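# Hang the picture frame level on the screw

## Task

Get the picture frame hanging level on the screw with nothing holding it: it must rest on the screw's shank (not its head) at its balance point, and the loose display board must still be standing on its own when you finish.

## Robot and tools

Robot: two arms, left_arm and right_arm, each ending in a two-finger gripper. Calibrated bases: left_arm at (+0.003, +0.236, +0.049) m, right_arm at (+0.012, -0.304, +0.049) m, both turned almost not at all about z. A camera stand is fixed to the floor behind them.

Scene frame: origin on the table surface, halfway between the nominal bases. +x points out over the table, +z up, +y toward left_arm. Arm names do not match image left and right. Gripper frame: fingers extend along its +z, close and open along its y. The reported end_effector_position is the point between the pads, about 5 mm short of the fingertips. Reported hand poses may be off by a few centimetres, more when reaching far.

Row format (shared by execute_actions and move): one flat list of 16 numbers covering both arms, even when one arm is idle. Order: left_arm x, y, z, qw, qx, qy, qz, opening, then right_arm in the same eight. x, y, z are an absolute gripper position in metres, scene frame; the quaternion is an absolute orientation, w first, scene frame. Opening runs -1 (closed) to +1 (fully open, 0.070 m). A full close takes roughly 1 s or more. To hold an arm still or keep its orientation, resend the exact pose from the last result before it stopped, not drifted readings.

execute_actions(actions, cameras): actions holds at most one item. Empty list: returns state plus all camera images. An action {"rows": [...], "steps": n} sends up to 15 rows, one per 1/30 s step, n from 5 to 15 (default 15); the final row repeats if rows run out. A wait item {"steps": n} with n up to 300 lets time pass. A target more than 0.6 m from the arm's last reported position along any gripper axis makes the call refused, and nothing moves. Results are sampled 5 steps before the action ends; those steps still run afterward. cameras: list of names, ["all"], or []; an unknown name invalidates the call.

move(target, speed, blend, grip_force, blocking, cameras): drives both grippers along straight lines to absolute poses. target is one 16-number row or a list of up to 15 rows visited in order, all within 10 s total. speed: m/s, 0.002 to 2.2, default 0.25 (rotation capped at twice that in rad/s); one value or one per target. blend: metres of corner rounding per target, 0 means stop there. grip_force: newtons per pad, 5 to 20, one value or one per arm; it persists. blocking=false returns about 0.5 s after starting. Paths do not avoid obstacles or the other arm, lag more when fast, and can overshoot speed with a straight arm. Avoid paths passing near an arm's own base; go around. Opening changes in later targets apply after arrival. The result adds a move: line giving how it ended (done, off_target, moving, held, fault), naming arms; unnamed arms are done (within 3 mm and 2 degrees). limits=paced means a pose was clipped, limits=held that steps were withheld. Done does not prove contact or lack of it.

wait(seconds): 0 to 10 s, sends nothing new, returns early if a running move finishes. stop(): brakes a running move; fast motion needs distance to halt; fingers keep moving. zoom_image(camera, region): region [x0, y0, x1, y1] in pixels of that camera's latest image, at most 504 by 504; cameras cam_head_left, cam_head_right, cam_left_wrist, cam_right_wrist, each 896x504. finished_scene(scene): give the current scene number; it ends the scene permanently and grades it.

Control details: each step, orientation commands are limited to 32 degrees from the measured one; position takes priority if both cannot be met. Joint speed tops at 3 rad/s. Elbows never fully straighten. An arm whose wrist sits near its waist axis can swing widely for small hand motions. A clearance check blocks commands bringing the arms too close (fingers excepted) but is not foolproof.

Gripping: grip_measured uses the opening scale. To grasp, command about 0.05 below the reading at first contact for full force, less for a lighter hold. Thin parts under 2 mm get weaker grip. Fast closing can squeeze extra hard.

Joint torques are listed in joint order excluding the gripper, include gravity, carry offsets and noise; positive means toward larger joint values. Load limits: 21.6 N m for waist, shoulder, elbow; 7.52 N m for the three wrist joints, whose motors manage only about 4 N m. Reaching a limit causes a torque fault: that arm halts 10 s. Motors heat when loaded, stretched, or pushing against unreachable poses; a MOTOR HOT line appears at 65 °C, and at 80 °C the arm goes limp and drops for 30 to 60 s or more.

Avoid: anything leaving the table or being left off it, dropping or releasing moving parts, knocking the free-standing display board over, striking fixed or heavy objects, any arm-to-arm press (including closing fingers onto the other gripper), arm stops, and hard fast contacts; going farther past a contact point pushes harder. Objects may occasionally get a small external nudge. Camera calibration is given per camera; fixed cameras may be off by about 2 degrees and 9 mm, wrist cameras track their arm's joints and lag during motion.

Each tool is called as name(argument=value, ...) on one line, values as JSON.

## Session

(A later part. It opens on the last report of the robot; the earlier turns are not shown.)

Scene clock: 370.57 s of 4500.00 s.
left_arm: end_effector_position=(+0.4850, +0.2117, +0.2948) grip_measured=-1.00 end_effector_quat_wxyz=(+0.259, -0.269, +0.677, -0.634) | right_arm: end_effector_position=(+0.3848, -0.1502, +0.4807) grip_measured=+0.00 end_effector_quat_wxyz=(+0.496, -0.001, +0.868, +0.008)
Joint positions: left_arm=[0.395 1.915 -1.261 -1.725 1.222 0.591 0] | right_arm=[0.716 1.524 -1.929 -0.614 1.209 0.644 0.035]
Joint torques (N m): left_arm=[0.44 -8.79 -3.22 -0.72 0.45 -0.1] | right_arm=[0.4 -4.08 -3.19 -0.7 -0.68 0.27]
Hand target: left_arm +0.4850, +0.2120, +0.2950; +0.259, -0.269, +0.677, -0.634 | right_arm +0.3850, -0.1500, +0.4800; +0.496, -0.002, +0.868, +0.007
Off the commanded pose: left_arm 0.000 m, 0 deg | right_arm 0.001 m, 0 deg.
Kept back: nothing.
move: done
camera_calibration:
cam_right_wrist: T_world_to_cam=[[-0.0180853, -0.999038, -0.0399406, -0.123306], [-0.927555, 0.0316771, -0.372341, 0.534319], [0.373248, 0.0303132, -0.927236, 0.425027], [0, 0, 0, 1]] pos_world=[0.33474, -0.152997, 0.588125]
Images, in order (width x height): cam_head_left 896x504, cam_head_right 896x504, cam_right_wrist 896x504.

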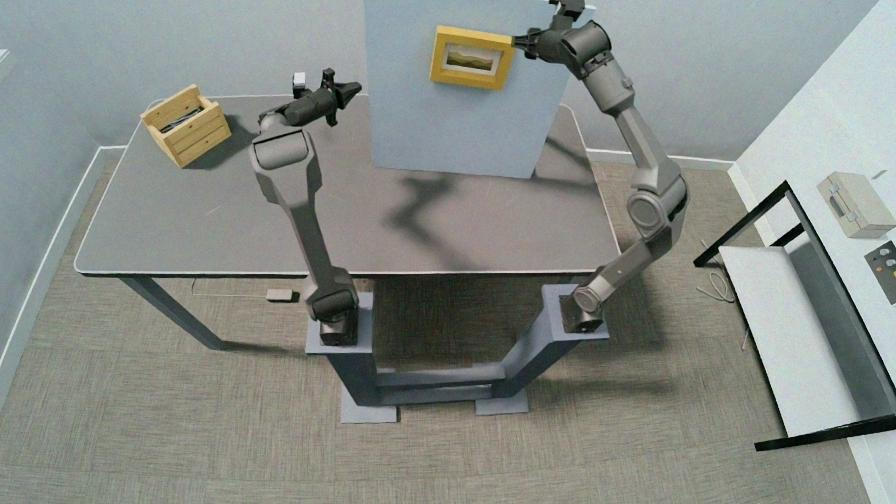

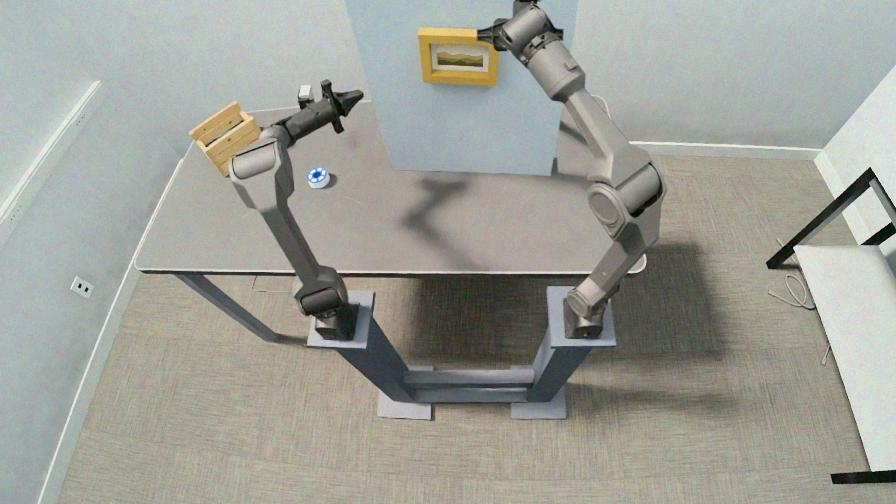

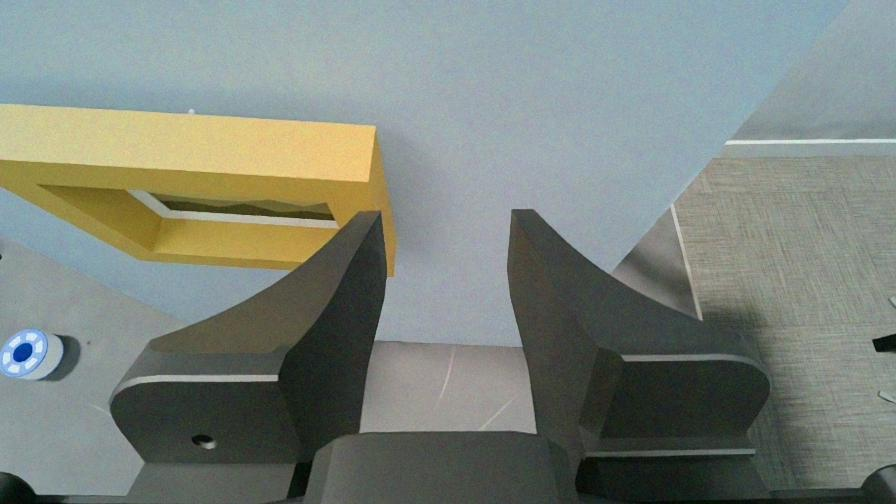

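move(target=[[0.485,0.212,0.295,0.259,-0.269,0.677,-0.634,-1,0.385,-0.152,0.48,0.4960,-0.0017,0.8683,0.0072,-1],[0.485,0.212,0.295,0.259,-0.269,0.677,-0.634,-1,0.430,-0.150,0.4495,0.4960,-0.0017,0.8683,0.0072,-1]], speed=[0.05,0.08], cameras=["cam_right_wrist","cam_head_left"])

zoom_image(camera="cam_head_left", region=[425, 15, 525, 105])

Scene clock: 375.20 s of 4500.00 s.
left_arm: end_effector_position=(+0.4850, +0.2117, +0.2948) grip_measured=-1.00 end_effector_quat_wxyz=(+0.259, -0.269, +0.677, -0.634) | right_arm: end_effector_position=(+0.4306, -0.1499, +0.4490) grip_measured=-1.00 end_effector_quat_wxyz=(+0.496, -0.002, +0.868, +0.007)
Joint positions: left_arm=[0.395 1.915 -1.261 -1.725 1.222 0.591 0] | right_arm=[0.61 1.599 -1.872 -0.566 1.048 0.635 0]
Joint torques (N m): left_arm=[0.34 -8.8 -3.15 -0.85 0.46 -0.05] | right_arm=[0.73 -6.81 -4.05 -0.64 -0.46 -0.11]
Hand target: left_arm +0.4850, +0.2120, +0.2950; +0.259, -0.269, +0.677, -0.634 | right_arm +0.4300, -0.1500, +0.4495; +0.496, -0.002, +0.868, +0.007
Off the commanded pose: left_arm 0.000 m, 0 deg | right_arm 0.001 m, 0 deg.
Kept back: nothing.
move: done
camera_calibration:
cam_right_wrist: T_world_to_cam=[[-0.0184623, -0.99907, -0.0389631, -0.123649], [-0.928077, 0.0316208, -0.371045, 0.564632], [0.371932, 0.0293104, -0.927797, 0.379111], [0, 0, 0, 1]] pos_world=[0.380735, -0.1525, 0.556424]
Images, in order (width x height): cam_head_left 896x504, cam_right_wrist 896x504.

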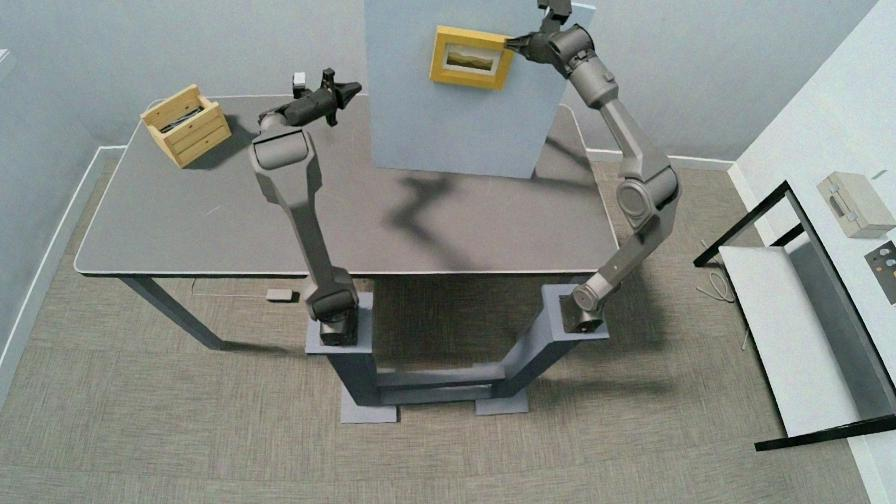

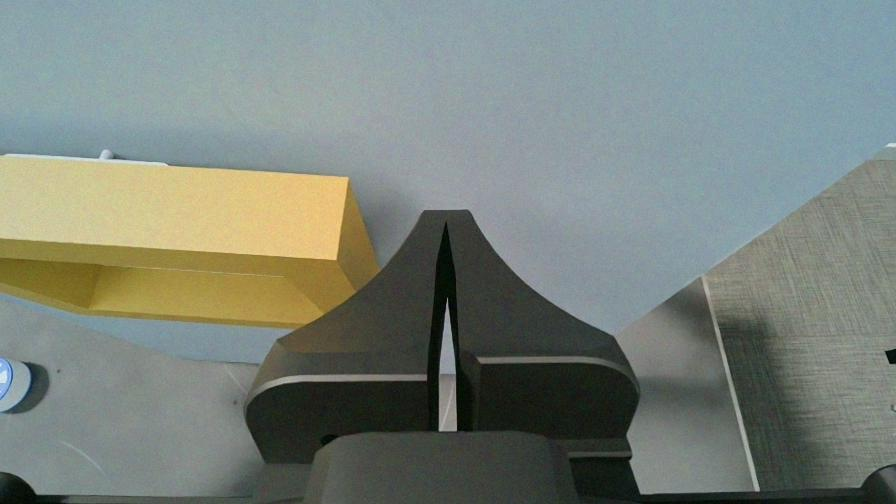

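Scaled by 5.040 from the camera's 896x504 image, which has a finer 1280x720 frame.

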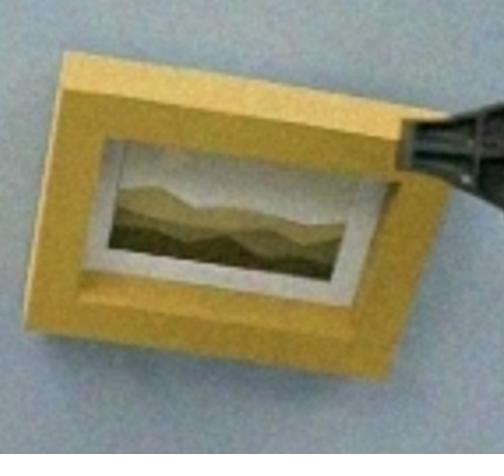

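move(target=[[0.485,0.212,0.295,0.259,-0.269,0.677,-0.634,-1,0.428,-0.152,0.4490,0.4827,-0.1896,0.8473,0.1144,-1],[0.485,0.212,0.295,0.259,-0.269,0.677,-0.634,-1,0.429,-0.140,0.4490,0.4827,-0.1896,0.8473,0.1144,-1]], speed=[0.1,0.03], cameras=["cam_right_wrist","cam_head_left","cam_left_wrist"])

zoom_image(camera="cam_head_left", region=[425, 15, 525, 105])

Scene clock: 381.43 s of 4500.00 s.
left_arm: end_effector_position=(+0.4850, +0.2117, +0.2948) grip_measured=-1.00 end_effector_quat_wxyz=(+0.259, -0.269, +0.677, -0.634) | right_arm: end_effector_position=(+0.4288, -0.1398, +0.4490) grip_measured=-1.00 end_effector_quat_wxyz=(+0.483, -0.190, +0.847, +0.114)
Joint positions: left_arm=[0.395 1.915 -1.261 -1.725 1.222 0.591 0] | right_arm=[0.342 1.541 -1.804 0.149 0.893 -0.15 0]
Joint torques (N m): left_arm=[0.52 -8.93 -3.23 -0.86 0.44 -0.01] | right_arm=[-0.52 -5.04 -4.46 0.15 -0.82 -0.11]
Hand target: left_arm +0.4850, +0.2120, +0.2950; +0.259, -0.269, +0.677, -0.634 | right_arm +0.4290, -0.1400, +0.4490; +0.483, -0.190, +0.847, +0.114
Off the commanded pose: left_arm 0.000 m, 0 deg | right_arm 0.000 m, 0 deg.
Kept back: nothing.
move: done
camera_calibration:
cam_left_wrist: T_world_to_cam=[[0.0443352, -0.0747152, 0.996219, -0.295871], [-0.984812, -0.170833, 0.0310153, 0.505254], [0.16787, -0.982463, -0.0811543, 0.272186], [0, 0, 0, 1]] pos_world=[0.465006, 0.33162, 0.30117]
cam_right_wrist: T_world_to_cam=[[0.406013, -0.913031, -0.039084, -0.283561], [-0.854249, -0.363984, -0.37118, 0.475791], [0.324673, 0.184091, -0.927738, 0.421458], [0, 0, 0, 1]] pos_world=[0.384737, -0.163306, 0.556524]
Images, in order (width x height): cam_head_left 896x504, cam_left_wrist 896x504, cam_right_wrist 896x504.

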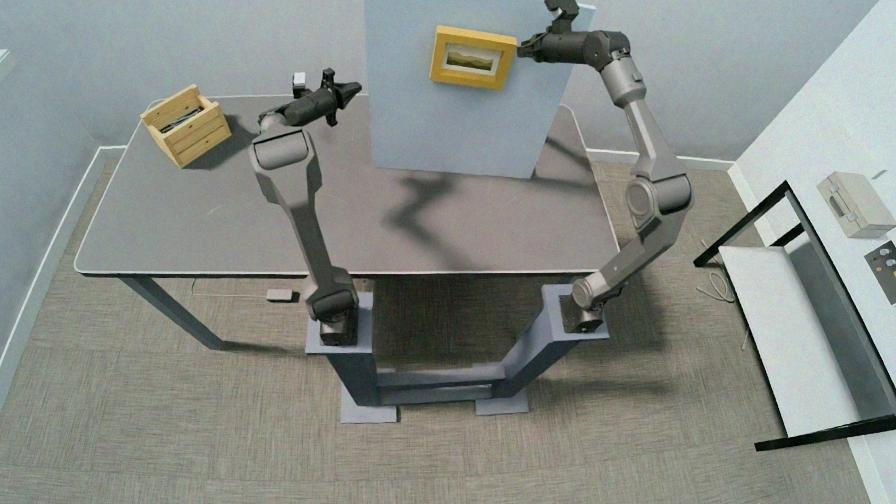

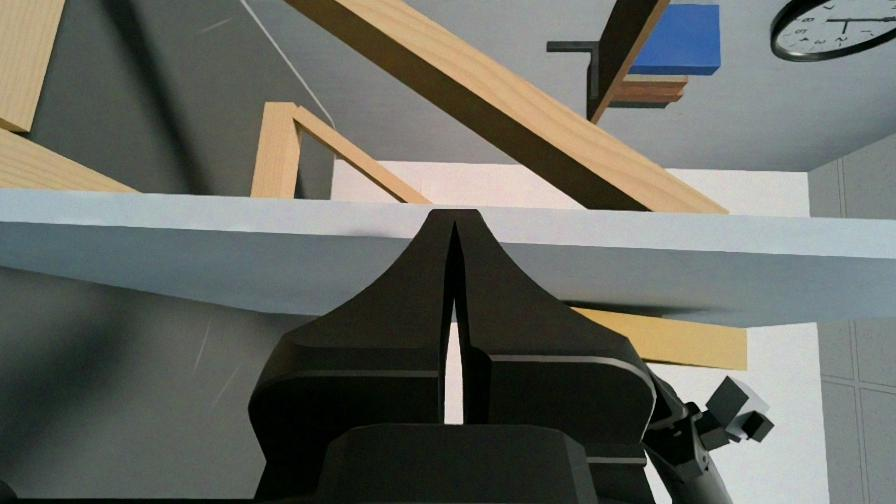

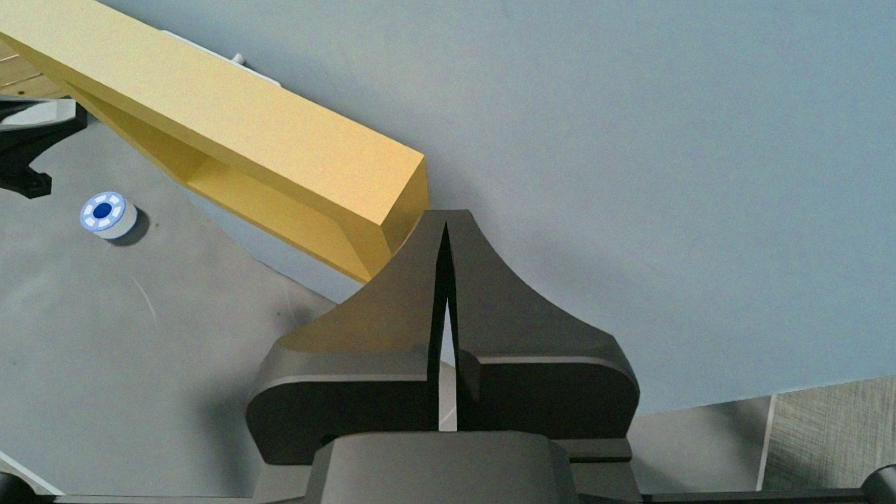

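Scaled by 5.040 from the camera's 896x504 image, which has a finer 1280x720 frame.

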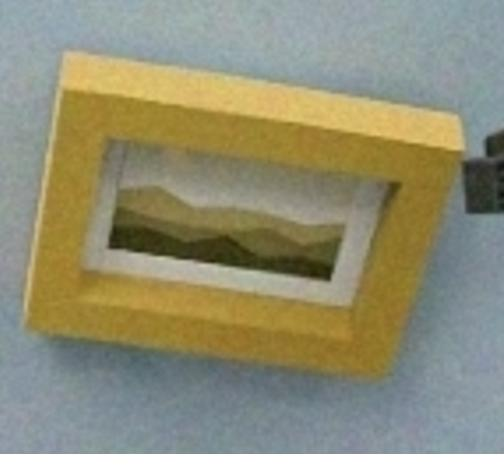

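move(target=[[0.485,0.212,0.295,0.259,-0.269,0.677,-0.634,-1,0.429,-0.137,0.4490,0.4827,-0.1896,0.8473,0.1144,-1]], speed=0.02, cameras=["cam_right_wrist","cam_head_left"])

zoom_image(camera="cam_head_left", region=[425, 15, 525, 105])

zoom_image(camera="cam_right_wrist", region=[140, 10, 480, 260])

Scene clock: 383.00 s of 4500.00 s.
left_arm: end_effector_position=(+0.4850, +0.2117, +0.2948) grip_measured=-1.00 end_effector_quat_wxyz=(+0.259, -0.269, +0.677, -0.634) | right_arm: end_effector_position=(+0.4288, -0.1373, +0.4489) grip_measured=-1.00 end_effector_quat_wxyz=(+0.482, -0.189, +0.848, +0.114)
Joint positions: left_arm=[0.395 1.915 -1.261 -1.725 1.222 0.591 0] | right_arm=[0.351 1.544 -1.807 0.138 0.892 -0.138 0]
Joint torques (N m): left_arm=[0.59 -8.95 -3.21 -0.85 0.42 0.03] | right_arm=[0.53 -4.55 -4.68 -0.02 -0.83 0.2]
Hand target: left_arm +0.4850, +0.2120, +0.2950; +0.259, -0.269, +0.677, -0.634 | right_arm +0.4290, -0.1370, +0.4490; +0.483, -0.190, +0.847, +0.114
Off the commanded pose: left_arm 0.000 m, 0 deg | right_arm 0.000 m, 0 deg.
Kept back: nothing.
move: done
camera_calibration:
cam_right_wrist: T_world_to_cam=[[0.405524, -0.913233, -0.0394467, -0.280964], [-0.854609, -0.363473, -0.370852, 0.476786], [0.324336, 0.184101, -0.927854, 0.421069], [0, 0, 0, 1]] pos_world=[0.384836, -0.160806, 0.556424]
Images, in order (width x height): cam_head_left 896x504, cam_right_wrist 896x504.

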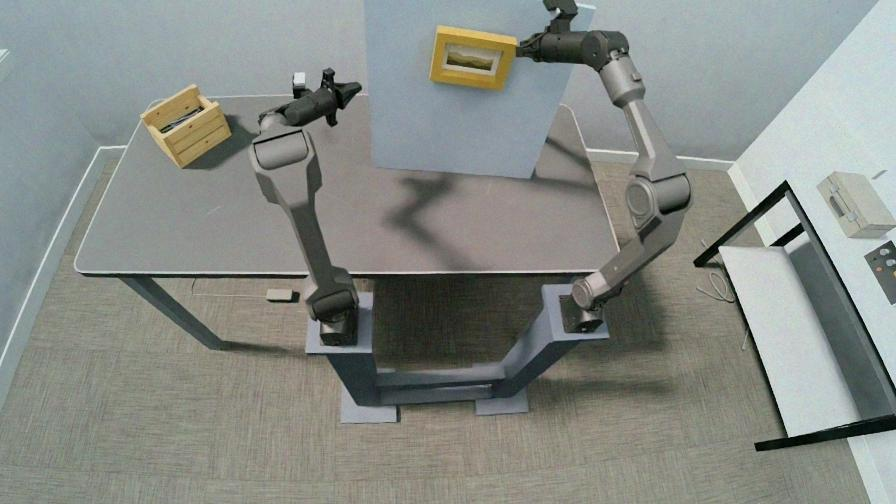

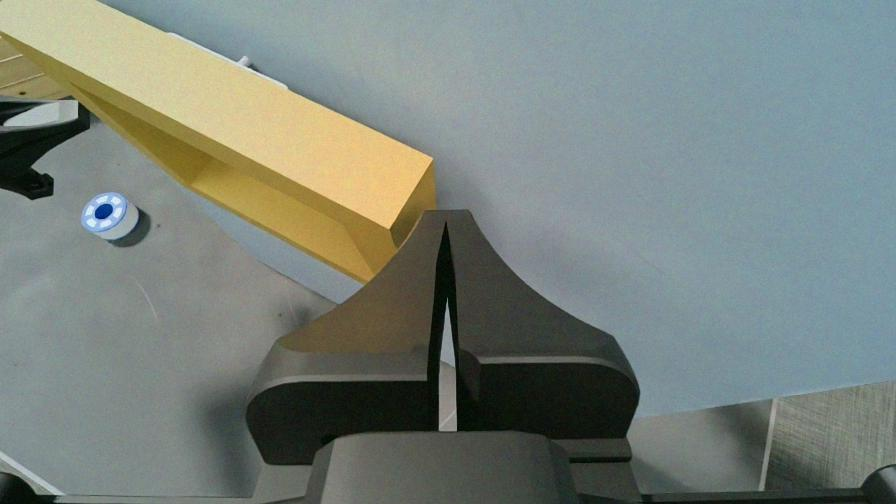

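Scaled by 5.040 from the camera's 896x504 image, which has a finer 1280x720 frame.

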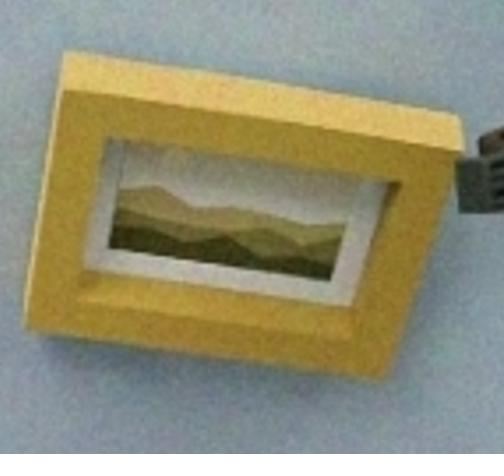

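Scaled by 1.482 from the camera's 896x504 image, which has a finer 1280x720 frame.

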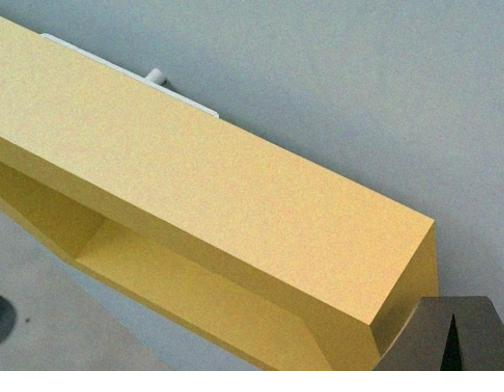

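move(target=[[0.485,0.212,0.295,0.259,-0.269,0.677,-0.634,-1,0.429,-0.1345,0.4490,0.4827,-0.1896,0.8473,0.1144,-1]], speed=0.02, cameras=["cam_right_wrist","cam_head_left"])

zoom_image(camera="cam_head_left", region=[425, 15, 525, 105])

zoom_image(camera="cam_right_wrist", region=[140, 10, 480, 260])

Scene clock: 384.07 s of 4500.00 s.
left_arm: end_effector_position=(+0.4850, +0.2117, +0.2948) grip_measured=-1.00 end_effector_quat_wxyz=(+0.259, -0.269, +0.677, -0.634) | right_arm: end_effector_position=(+0.4289, -0.1344, +0.4488) grip_measured=-1.00 end_effector_quat_wxyz=(+0.482, -0.190, +0.848, +0.115)
Joint positions: left_arm=[0.395 1.915 -1.261 -1.725 1.222 0.591 0] | right_arm=[0.361 1.548 -1.811 0.128 0.891 -0.127 0]
Joint torques (N m): left_arm=[0.6 -8.88 -3.28 -0.84 0.47 0.03] | right_arm=[0.48 -4.71 -4.63 -0.04 -0.83 0.19]
Hand target: left_arm +0.4850, +0.2120, +0.2950; +0.259, -0.269, +0.677, -0.634 | right_arm +0.4290, -0.1345, +0.4490; +0.483, -0.190, +0.847, +0.114
Off the commanded pose: left_arm 0.000 m, 0 deg | right_arm 0.000 m, 0 deg.
Kept back: nothing.
move: done
camera_calibration:
cam_right_wrist: T_world_to_cam=[[0.406079, -0.912979, -0.0396061, -0.278444], [-0.854452, -0.363964, -0.370732, 0.477684], [0.324056, 0.184388, -0.927895, 0.420586], [0, 0, 0, 1]] pos_world=[0.384935, -0.157905, 0.556324]
Images, in order (width x height): cam_head_left 896x504, cam_right_wrist 896x504.

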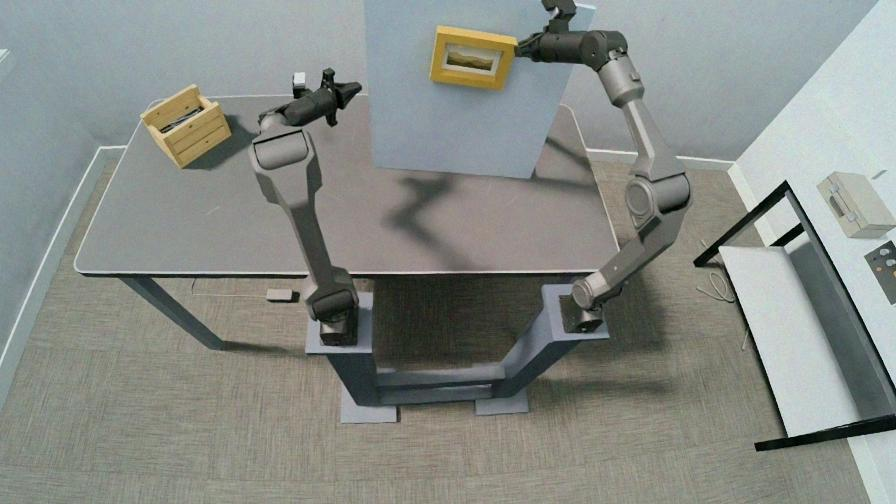

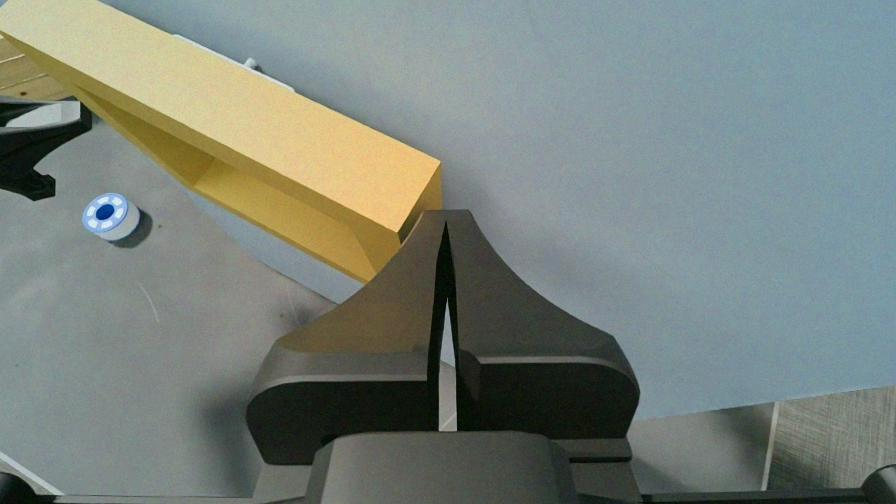

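Scaled by 5.040 from the camera's 896x504 image, which has a finer 1280x720 frame.

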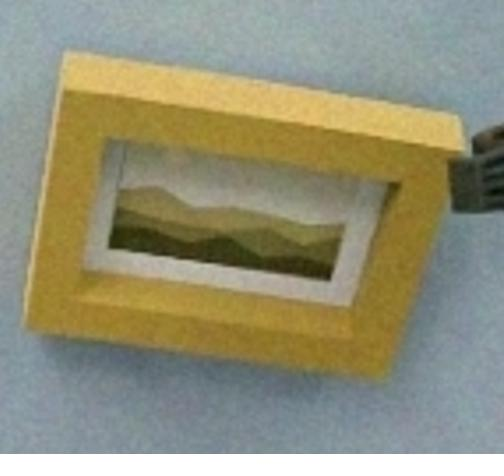

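Scaled by 1.482 from the camera's 896x504 image, which has a finer 1280x720 frame.

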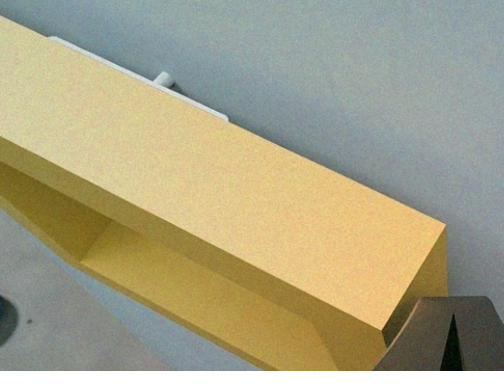

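move(target=[[0.485,0.212,0.295,0.259,-0.269,0.677,-0.634,-1,0.429,-0.1320,0.4490,0.4827,-0.1896,0.8473,0.1144,-1]], speed=0.02, cameras=["cam_right_wrist","cam_head_left"])

zoom_image(camera="cam_head_left", region=[425, 15, 525, 105])

zoom_image(camera="cam_right_wrist", region=[140, 10, 480, 260])

Scene clock: 385.03 s of 4500.00 s.
left_arm: end_effector_position=(+0.4850, +0.2117, +0.2948) grip_measured=-1.00 end_effector_quat_wxyz=(+0.259, -0.269, +0.677, -0.634) | right_arm: end_effector_position=(+0.4288, -0.1319, +0.4491) grip_measured=-1.00 end_effector_quat_wxyz=(+0.483, -0.190, +0.847, +0.115)
Joint positions: left_arm=[0.395 1.915 -1.261 -1.725 1.222 0.591 0] | right_arm=[0.37 1.55 -1.815 0.118 0.89 -0.116 0]
Joint torques (N m): left_arm=[0.43 -8.91 -3.26 -0.86 0.45 0.02] | right_arm=[0.49 -4.65 -4.57 -0.04 -0.83 0.2]
Hand target: left_arm +0.4850, +0.2120, +0.2950; +0.259, -0.269, +0.677, -0.634 | right_arm +0.4290, -0.1320, +0.4490; +0.483, -0.190, +0.847, +0.114
Off the commanded pose: left_arm 0.000 m, 0 deg | right_arm 0.000 m, 0 deg.
Kept back: nothing.
move: done
camera_calibration:
cam_right_wrist: T_world_to_cam=[[0.405978, -0.913022, -0.0396571, -0.276104], [-0.854235, -0.363703, -0.371487, 0.478841], [0.324752, 0.184692, -0.927591, 0.420003], [0, 0, 0, 1]] pos_world=[0.384738, -0.155504, 0.556524]
Images, in order (width x height): cam_head_left 896x504, cam_right_wrist 896x504.

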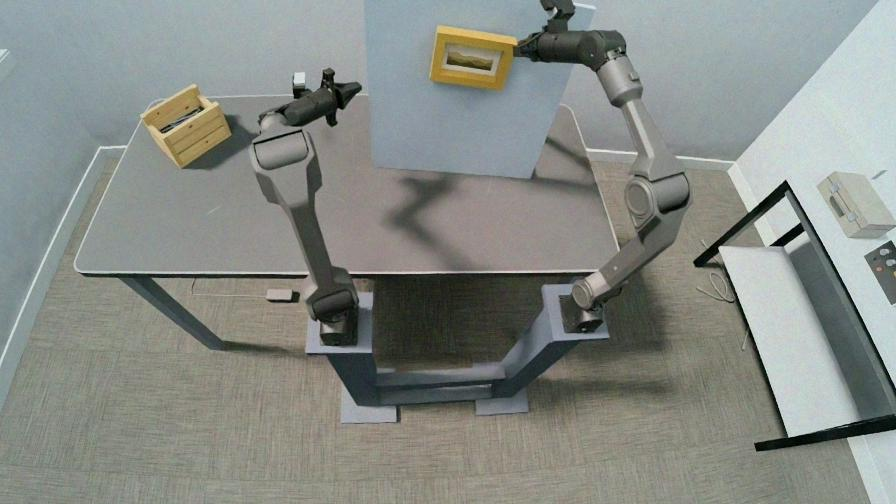

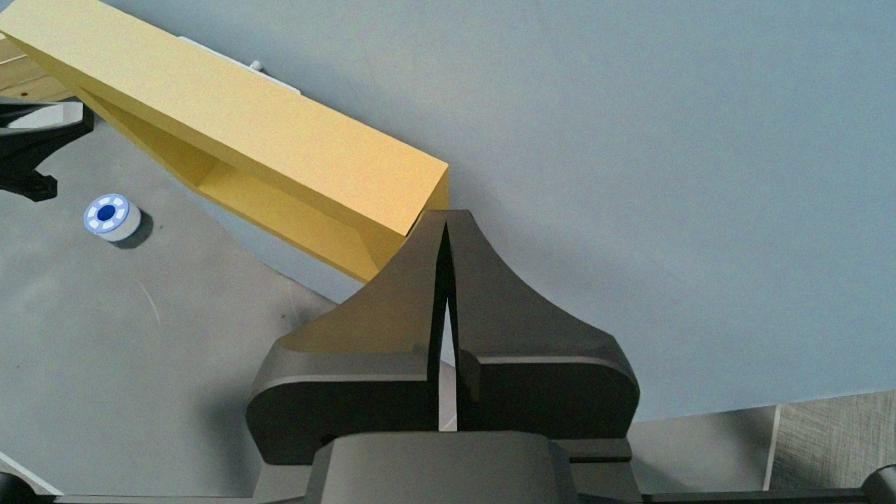

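Scaled by 5.040 from the camera's 896x504 image, which has a finer 1280x720 frame.

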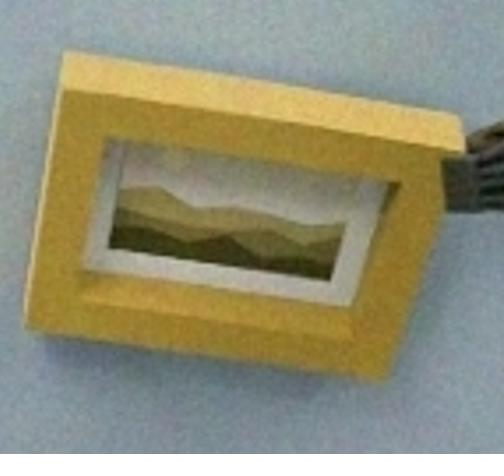

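Scaled by 1.482 from the camera's 896x504 image, which has a finer 1280x720 frame.

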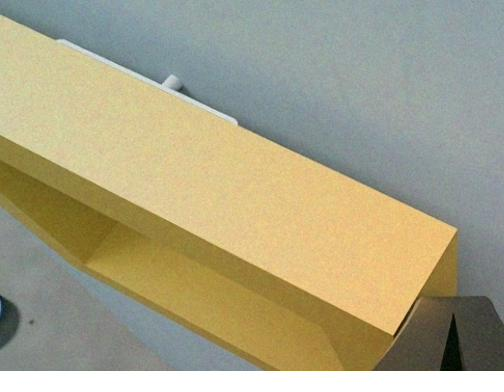

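move(target=[[0.485,0.212,0.295,0.259,-0.269,0.677,-0.634,-1,0.429,-0.1300,0.4490,0.4827,-0.1896,0.8473,0.1144,-1]], speed=0.02, cameras=["cam_right_wrist","cam_head_left"])

zoom_image(camera="cam_head_left", region=[425, 15, 525, 105])

zoom_image(camera="cam_right_wrist", region=[140, 10, 480, 260])

Scene clock: 386.03 s of 4500.00 s.
left_arm: end_effector_position=(+0.4850, +0.2117, +0.2948) grip_measured=-1.00 end_effector_quat_wxyz=(+0.259, -0.269, +0.677, -0.634) | right_arm: end_effector_position=(+0.4290, -0.1304, +0.4489) grip_measured=-1.00 end_effector_quat_wxyz=(+0.483, -0.189, +0.848, +0.114)
Joint positions: left_arm=[0.395 1.915 -1.261 -1.725 1.222 0.591 0] | right_arm=[0.377 1.553 -1.818 0.11 0.89 -0.107 0]
Joint torques (N m): left_arm=[0.57 -8.86 -3.1 -0.84 0.46 0.05] | right_arm=[1.35 -4.43 -4.69 0.29 -0.87 0.2]
Hand target: left_arm +0.4850, +0.2120, +0.2950; +0.259, -0.269, +0.677, -0.634 | right_arm +0.4290, -0.1300, +0.4490; +0.483, -0.190, +0.847, +0.114
Off the commanded pose: left_arm 0.000 m, 0 deg | right_arm 0.000 m, 0 deg.
Kept back: nothing.
move: done
camera_calibration:
cam_right_wrist: T_world_to_cam=[[0.405105, -0.91345, -0.0387236, -0.274893], [-0.854687, -0.363325, -0.370816, 0.479412], [0.324653, 0.183316, -0.927899, 0.419437], [0, 0, 0, 1]] pos_world=[0.384937, -0.153808, 0.556324]
Images, in order (width x height): cam_head_left 896x504, cam_right_wrist 896x504.

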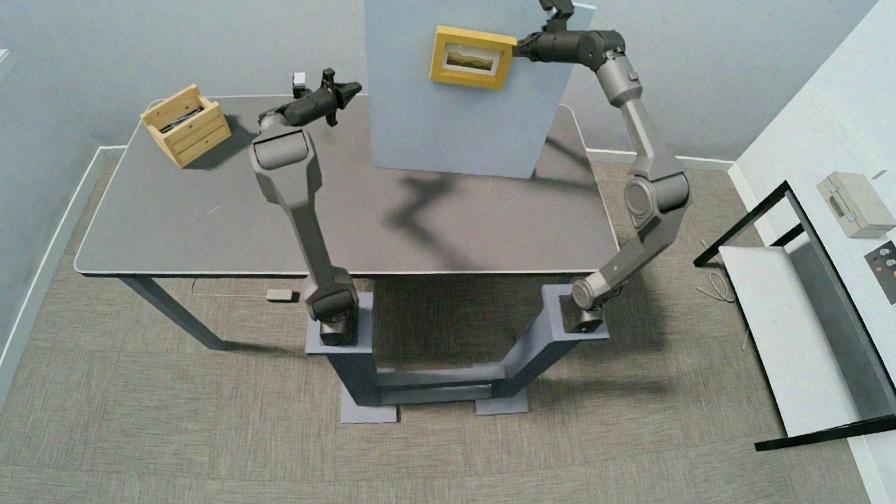

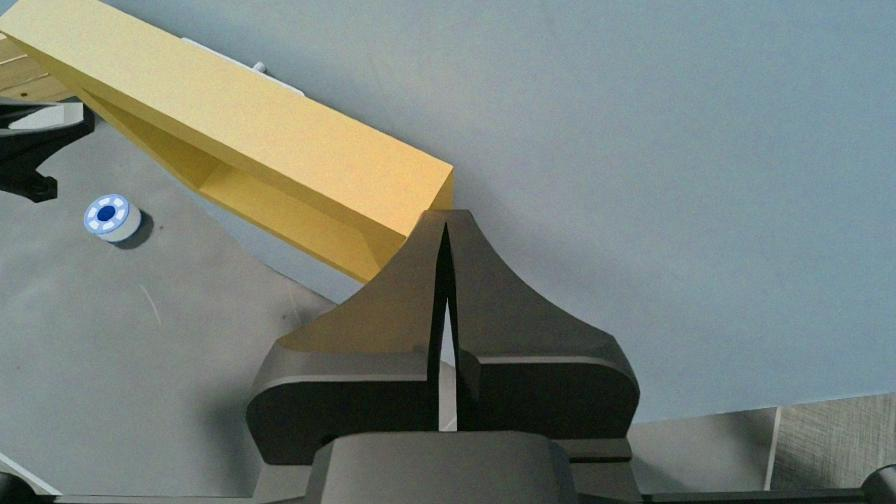

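Scaled by 5.040 from the camera's 896x504 image, which has a finer 1280x720 frame.

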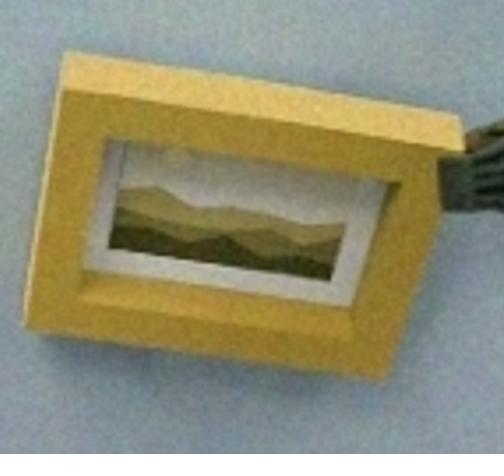

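Scaled by 1.482 from the camera's 896x504 image, which has a finer 1280x720 frame.

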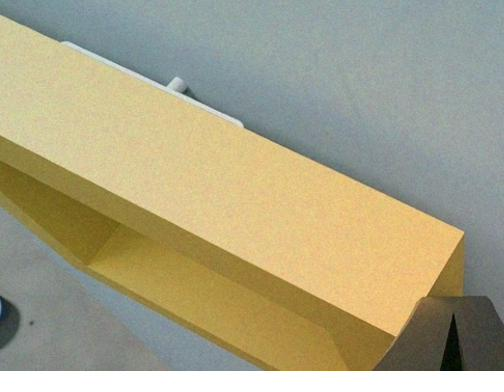

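move(target=[[0.485,0.212,0.295,0.259,-0.269,0.677,-0.634,-1,0.429,-0.1285,0.4490,0.4827,-0.1896,0.8473,0.1144,-1]], speed=0.02, cameras=["cam_right_wrist","cam_head_left"])

zoom_image(camera="cam_head_left", region=[425, 15, 525, 105])

zoom_image(camera="cam_right_wrist", region=[140, 10, 480, 260])

Scene clock: 387.03 s of 4500.00 s.
left_arm: end_effector_position=(+0.4850, +0.2117, +0.2948) grip_measured=-1.00 end_effector_quat_wxyz=(+0.259, -0.269, +0.677, -0.634) | right_arm: end_effector_position=(+0.4289, -0.1294, +0.4495) grip_measured=-1.00 end_effector_quat_wxyz=(+0.483, -0.189, +0.847, +0.113)
Joint positions: left_arm=[0.395 1.915 -1.261 -1.725 1.222 0.591 0] | right_arm=[0.382 1.554 -1.821 0.102 0.89 -0.101 0]
Joint torques (N m): left_arm=[0.58 -8.77 -3.26 -0.87 0.42 0.03] | right_arm=[4.58 -2.87 -4.32 1.38 -1.07 0.18]
Hand target: left_arm +0.4850, +0.2120, +0.2950; +0.259, -0.269, +0.677, -0.634 | right_arm +0.4290, -0.1285, +0.4490; +0.483, -0.190, +0.847, +0.114
Off the commanded pose: left_arm 0.000 m, 0 deg | right_arm 0.001 m, 0 deg.
Kept back: nothing.
move: done
camera_calibration:
cam_right_wrist: T_world_to_cam=[[0.404605, -0.913744, -0.0369597, -0.274493], [-0.854191, -0.363184, -0.372094, 0.480361], [0.326576, 0.182122, -0.927459, 0.418704], [0, 0, 0, 1]] pos_world=[0.384643, -0.152612, 0.556925]
Images, in order (width x height): cam_head_left 896x504, cam_right_wrist 896x504.

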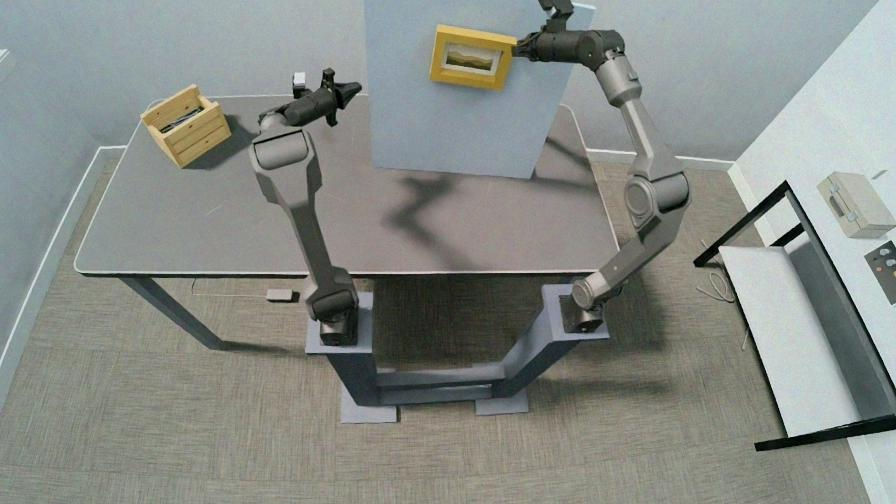

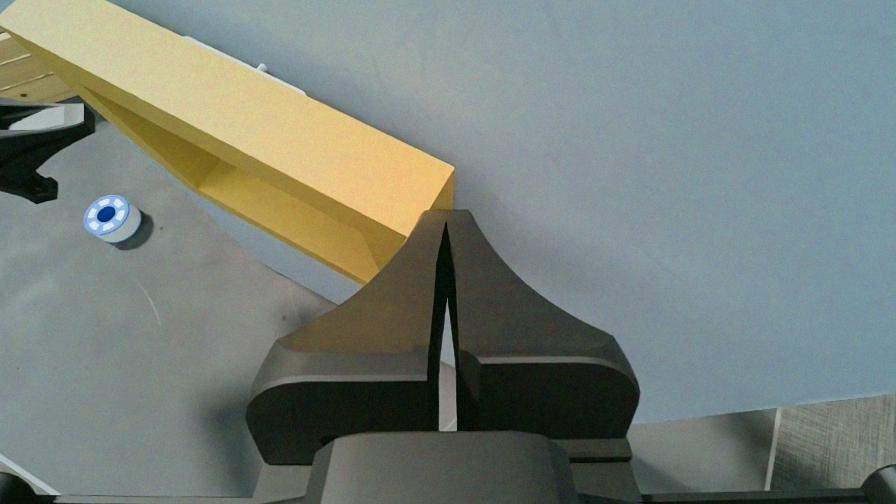

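Scaled by 5.040 from the camera's 896x504 image, which has a finer 1280x720 frame.

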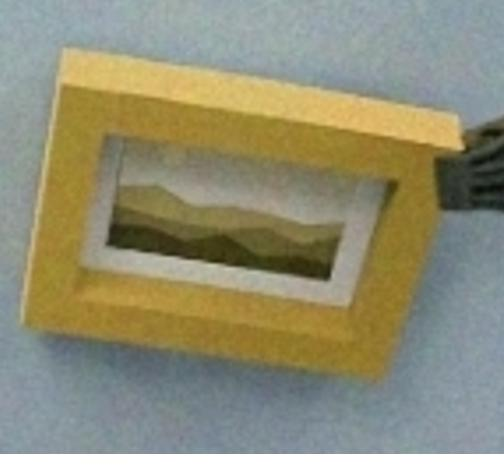

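Scaled by 1.482 from the camera's 896x504 image, which has a finer 1280x720 frame.

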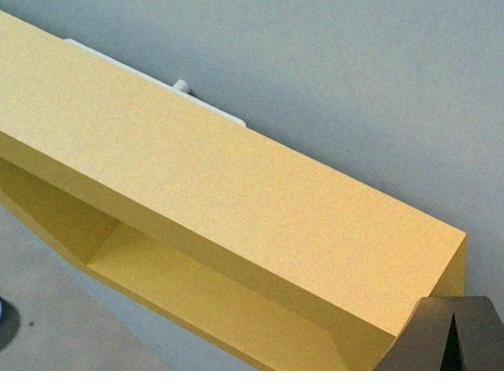

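move(target=[[0.485,0.212,0.295,0.259,-0.269,0.677,-0.634,-1,0.429,-0.145,0.4490,0.4827,-0.1896,0.8473,0.1144,-1],[0.485,0.212,0.295,0.259,-0.269,0.677,-0.634,-1,0.385,-0.150,0.47,0.4827,-0.1896,0.8473,0.1144,-1],[0.485,0.212,0.295,0.259,-0.269,0.677,-0.634,-1,0.380,-0.102,0.410,0.4955,0.0402,0.8674,-0.0229,-1]], speed=[0.03,0.1,0.15], blend=[0.003,0.01,0], cameras=["cam_head_left","cam_head_right","cam_right_wrist"])

zoom_image(camera="cam_head_left", region=[425, 15, 525, 105])

Scene clock: 391.83 s of 4500.00 s.
left_arm: end_effector_position=(+0.4850, +0.2117, +0.2948) grip_measured=-1.00 end_effector_quat_wxyz=(+0.259, -0.269, +0.677, -0.634) | right_arm: end_effector_position=(+0.3800, -0.1017, +0.4093) grip_measured=-1.00 end_effector_quat_wxyz=(+0.495, +0.040, +0.868, -0.024)
Joint positions: left_arm=[0.395 1.915 -1.261 -1.725 1.222 0.591 0] | right_arm=[0.915 1.58 -1.681 -0.884 1.19 1.078 0]
Joint torques (N m): left_arm=[0.45 -8.77 -3.18 -0.87 0.44 0.08] | right_arm=[-0.45 -6.7 -4.46 -0.85 -0.45 -0.13]
Hand target: left_arm +0.4850, +0.2120, +0.2950; +0.259, -0.269, +0.677, -0.634 | right_arm +0.3800, -0.1020, +0.4100; +0.495, +0.040, +0.867, -0.023
Off the commanded pose: left_arm 0.000 m, 0 deg | right_arm 0.001 m, 0 deg.
Kept back: nothing.
move: done
camera_calibration:
cam_right_wrist: T_world_to_cam=[[-0.120881, -0.992312, -0.0265617, -0.0434755], [-0.920618, 0.122075, -0.370891, 0.507731], [0.371282, -0.0203805, -0.928296, 0.355132], [0, 0, 0, 1]] pos_world=[0.330317, -0.0978848, 0.516825]
Images, in order (width x height): cam_head_left 896x504, cam_head_right 896x504, cam_right_wrist 896x504.

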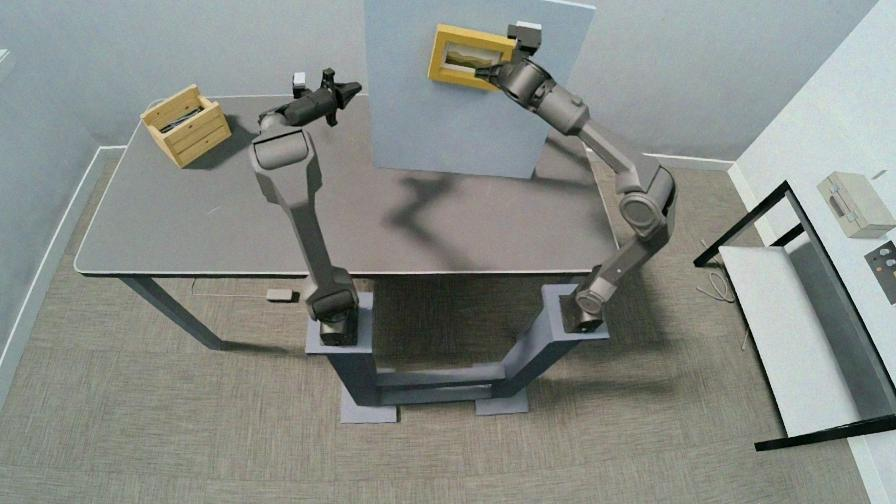

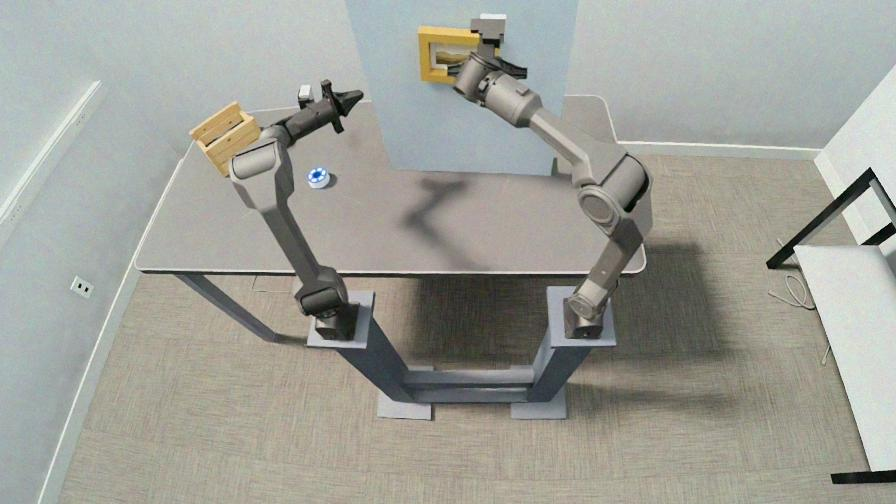

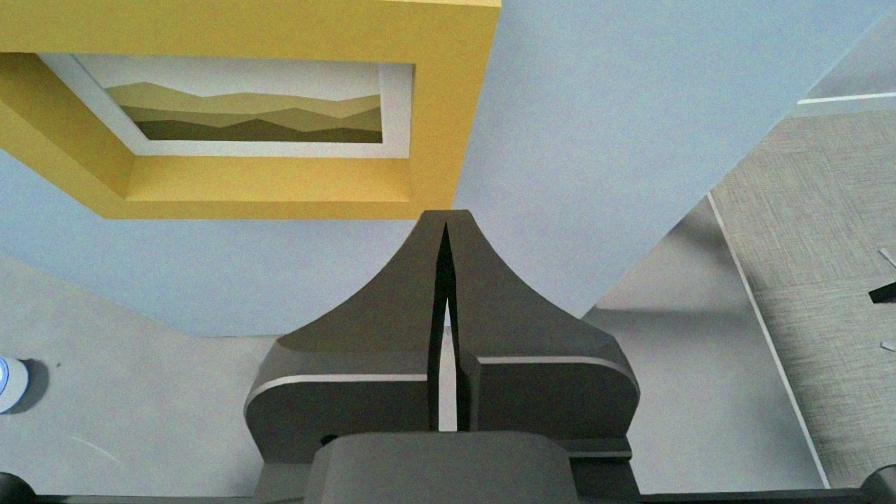

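Scaled by 5.040 from the camera's 896x504 image, which has a finer 1280x720 frame.

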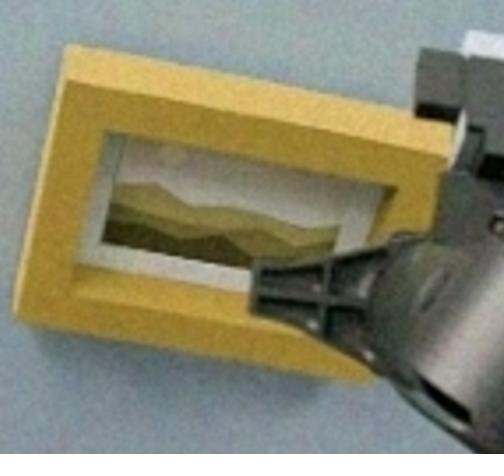

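move(target=[[0.485,0.212,0.295,0.259,-0.269,0.677,-0.634,-1,0.380,-0.0985,0.405,0.4954,0.0439,0.8672,-0.0251,0.1],[0.485,0.212,0.295,0.259,-0.269,0.677,-0.634,-1,0.426,-0.1027,0.3785,0.4954,0.0439,0.8672,-0.0251,0.1]], speed=[0.08,0.05], cameras=["cam_right_wrist"])

Scene clock: 394.43 s of 4500.00 s.
left_arm: end_effector_position=(+0.4850, +0.2117, +0.2948) grip_measured=-1.00 end_effector_quat_wxyz=(+0.259, -0.269, +0.677, -0.634) | right_arm: end_effector_position=(+0.4263, -0.1028, +0.3778) grip_measured=+0.10 end_effector_quat_wxyz=(+0.495, +0.044, +0.867, -0.026)
Joint positions: left_arm=[0.395 1.915 -1.261 -1.725 1.222 0.591 0] | right_arm=[0.801 1.671 -1.664 -0.878 1.04 1.098 0.039]
Joint torques (N m): left_arm=[0.48 -9.05 -3.15 -0.87 0.45 0.07] | right_arm=[0.7 -7.03 -4.62 -0.84 -0.21 -0.11]
Hand target: left_arm +0.4850, +0.2120, +0.2950; +0.259, -0.269, +0.677, -0.634 | right_arm +0.4260, -0.1027, +0.3785; +0.495, +0.044, +0.867, -0.025
Off the commanded pose: left_arm 0.000 m, 0 deg | right_arm 0.001 m, 0 deg.
Kept back: nothing.
move: done
camera_calibration:
cam_right_wrist: T_world_to_cam=[[-0.129114, -0.991262, -0.02701, -0.0359903], [-0.919483, 0.129875, -0.371056, 0.539179], [0.371322, -0.0230734, -0.928217, 0.308367], [0, 0, 0, 1]] pos_world=[0.376616, -0.0985869, 0.485325]
Images, in order (width x height): cam_right_wrist 896x504.

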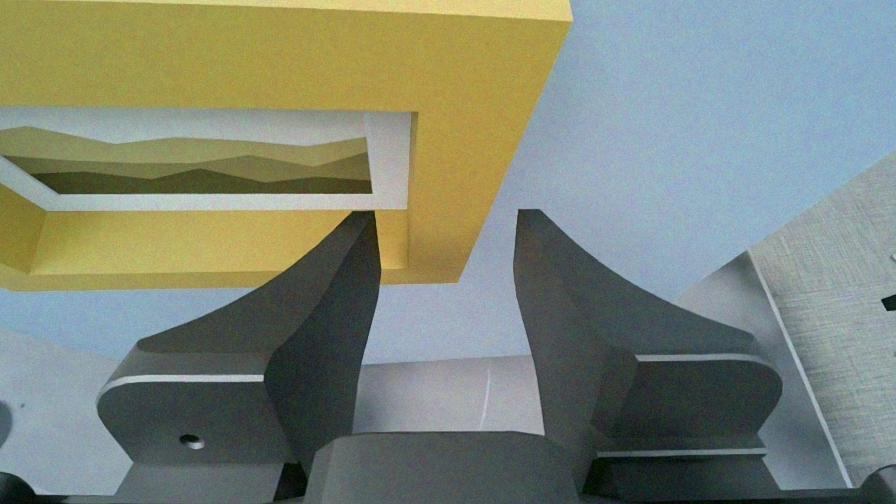

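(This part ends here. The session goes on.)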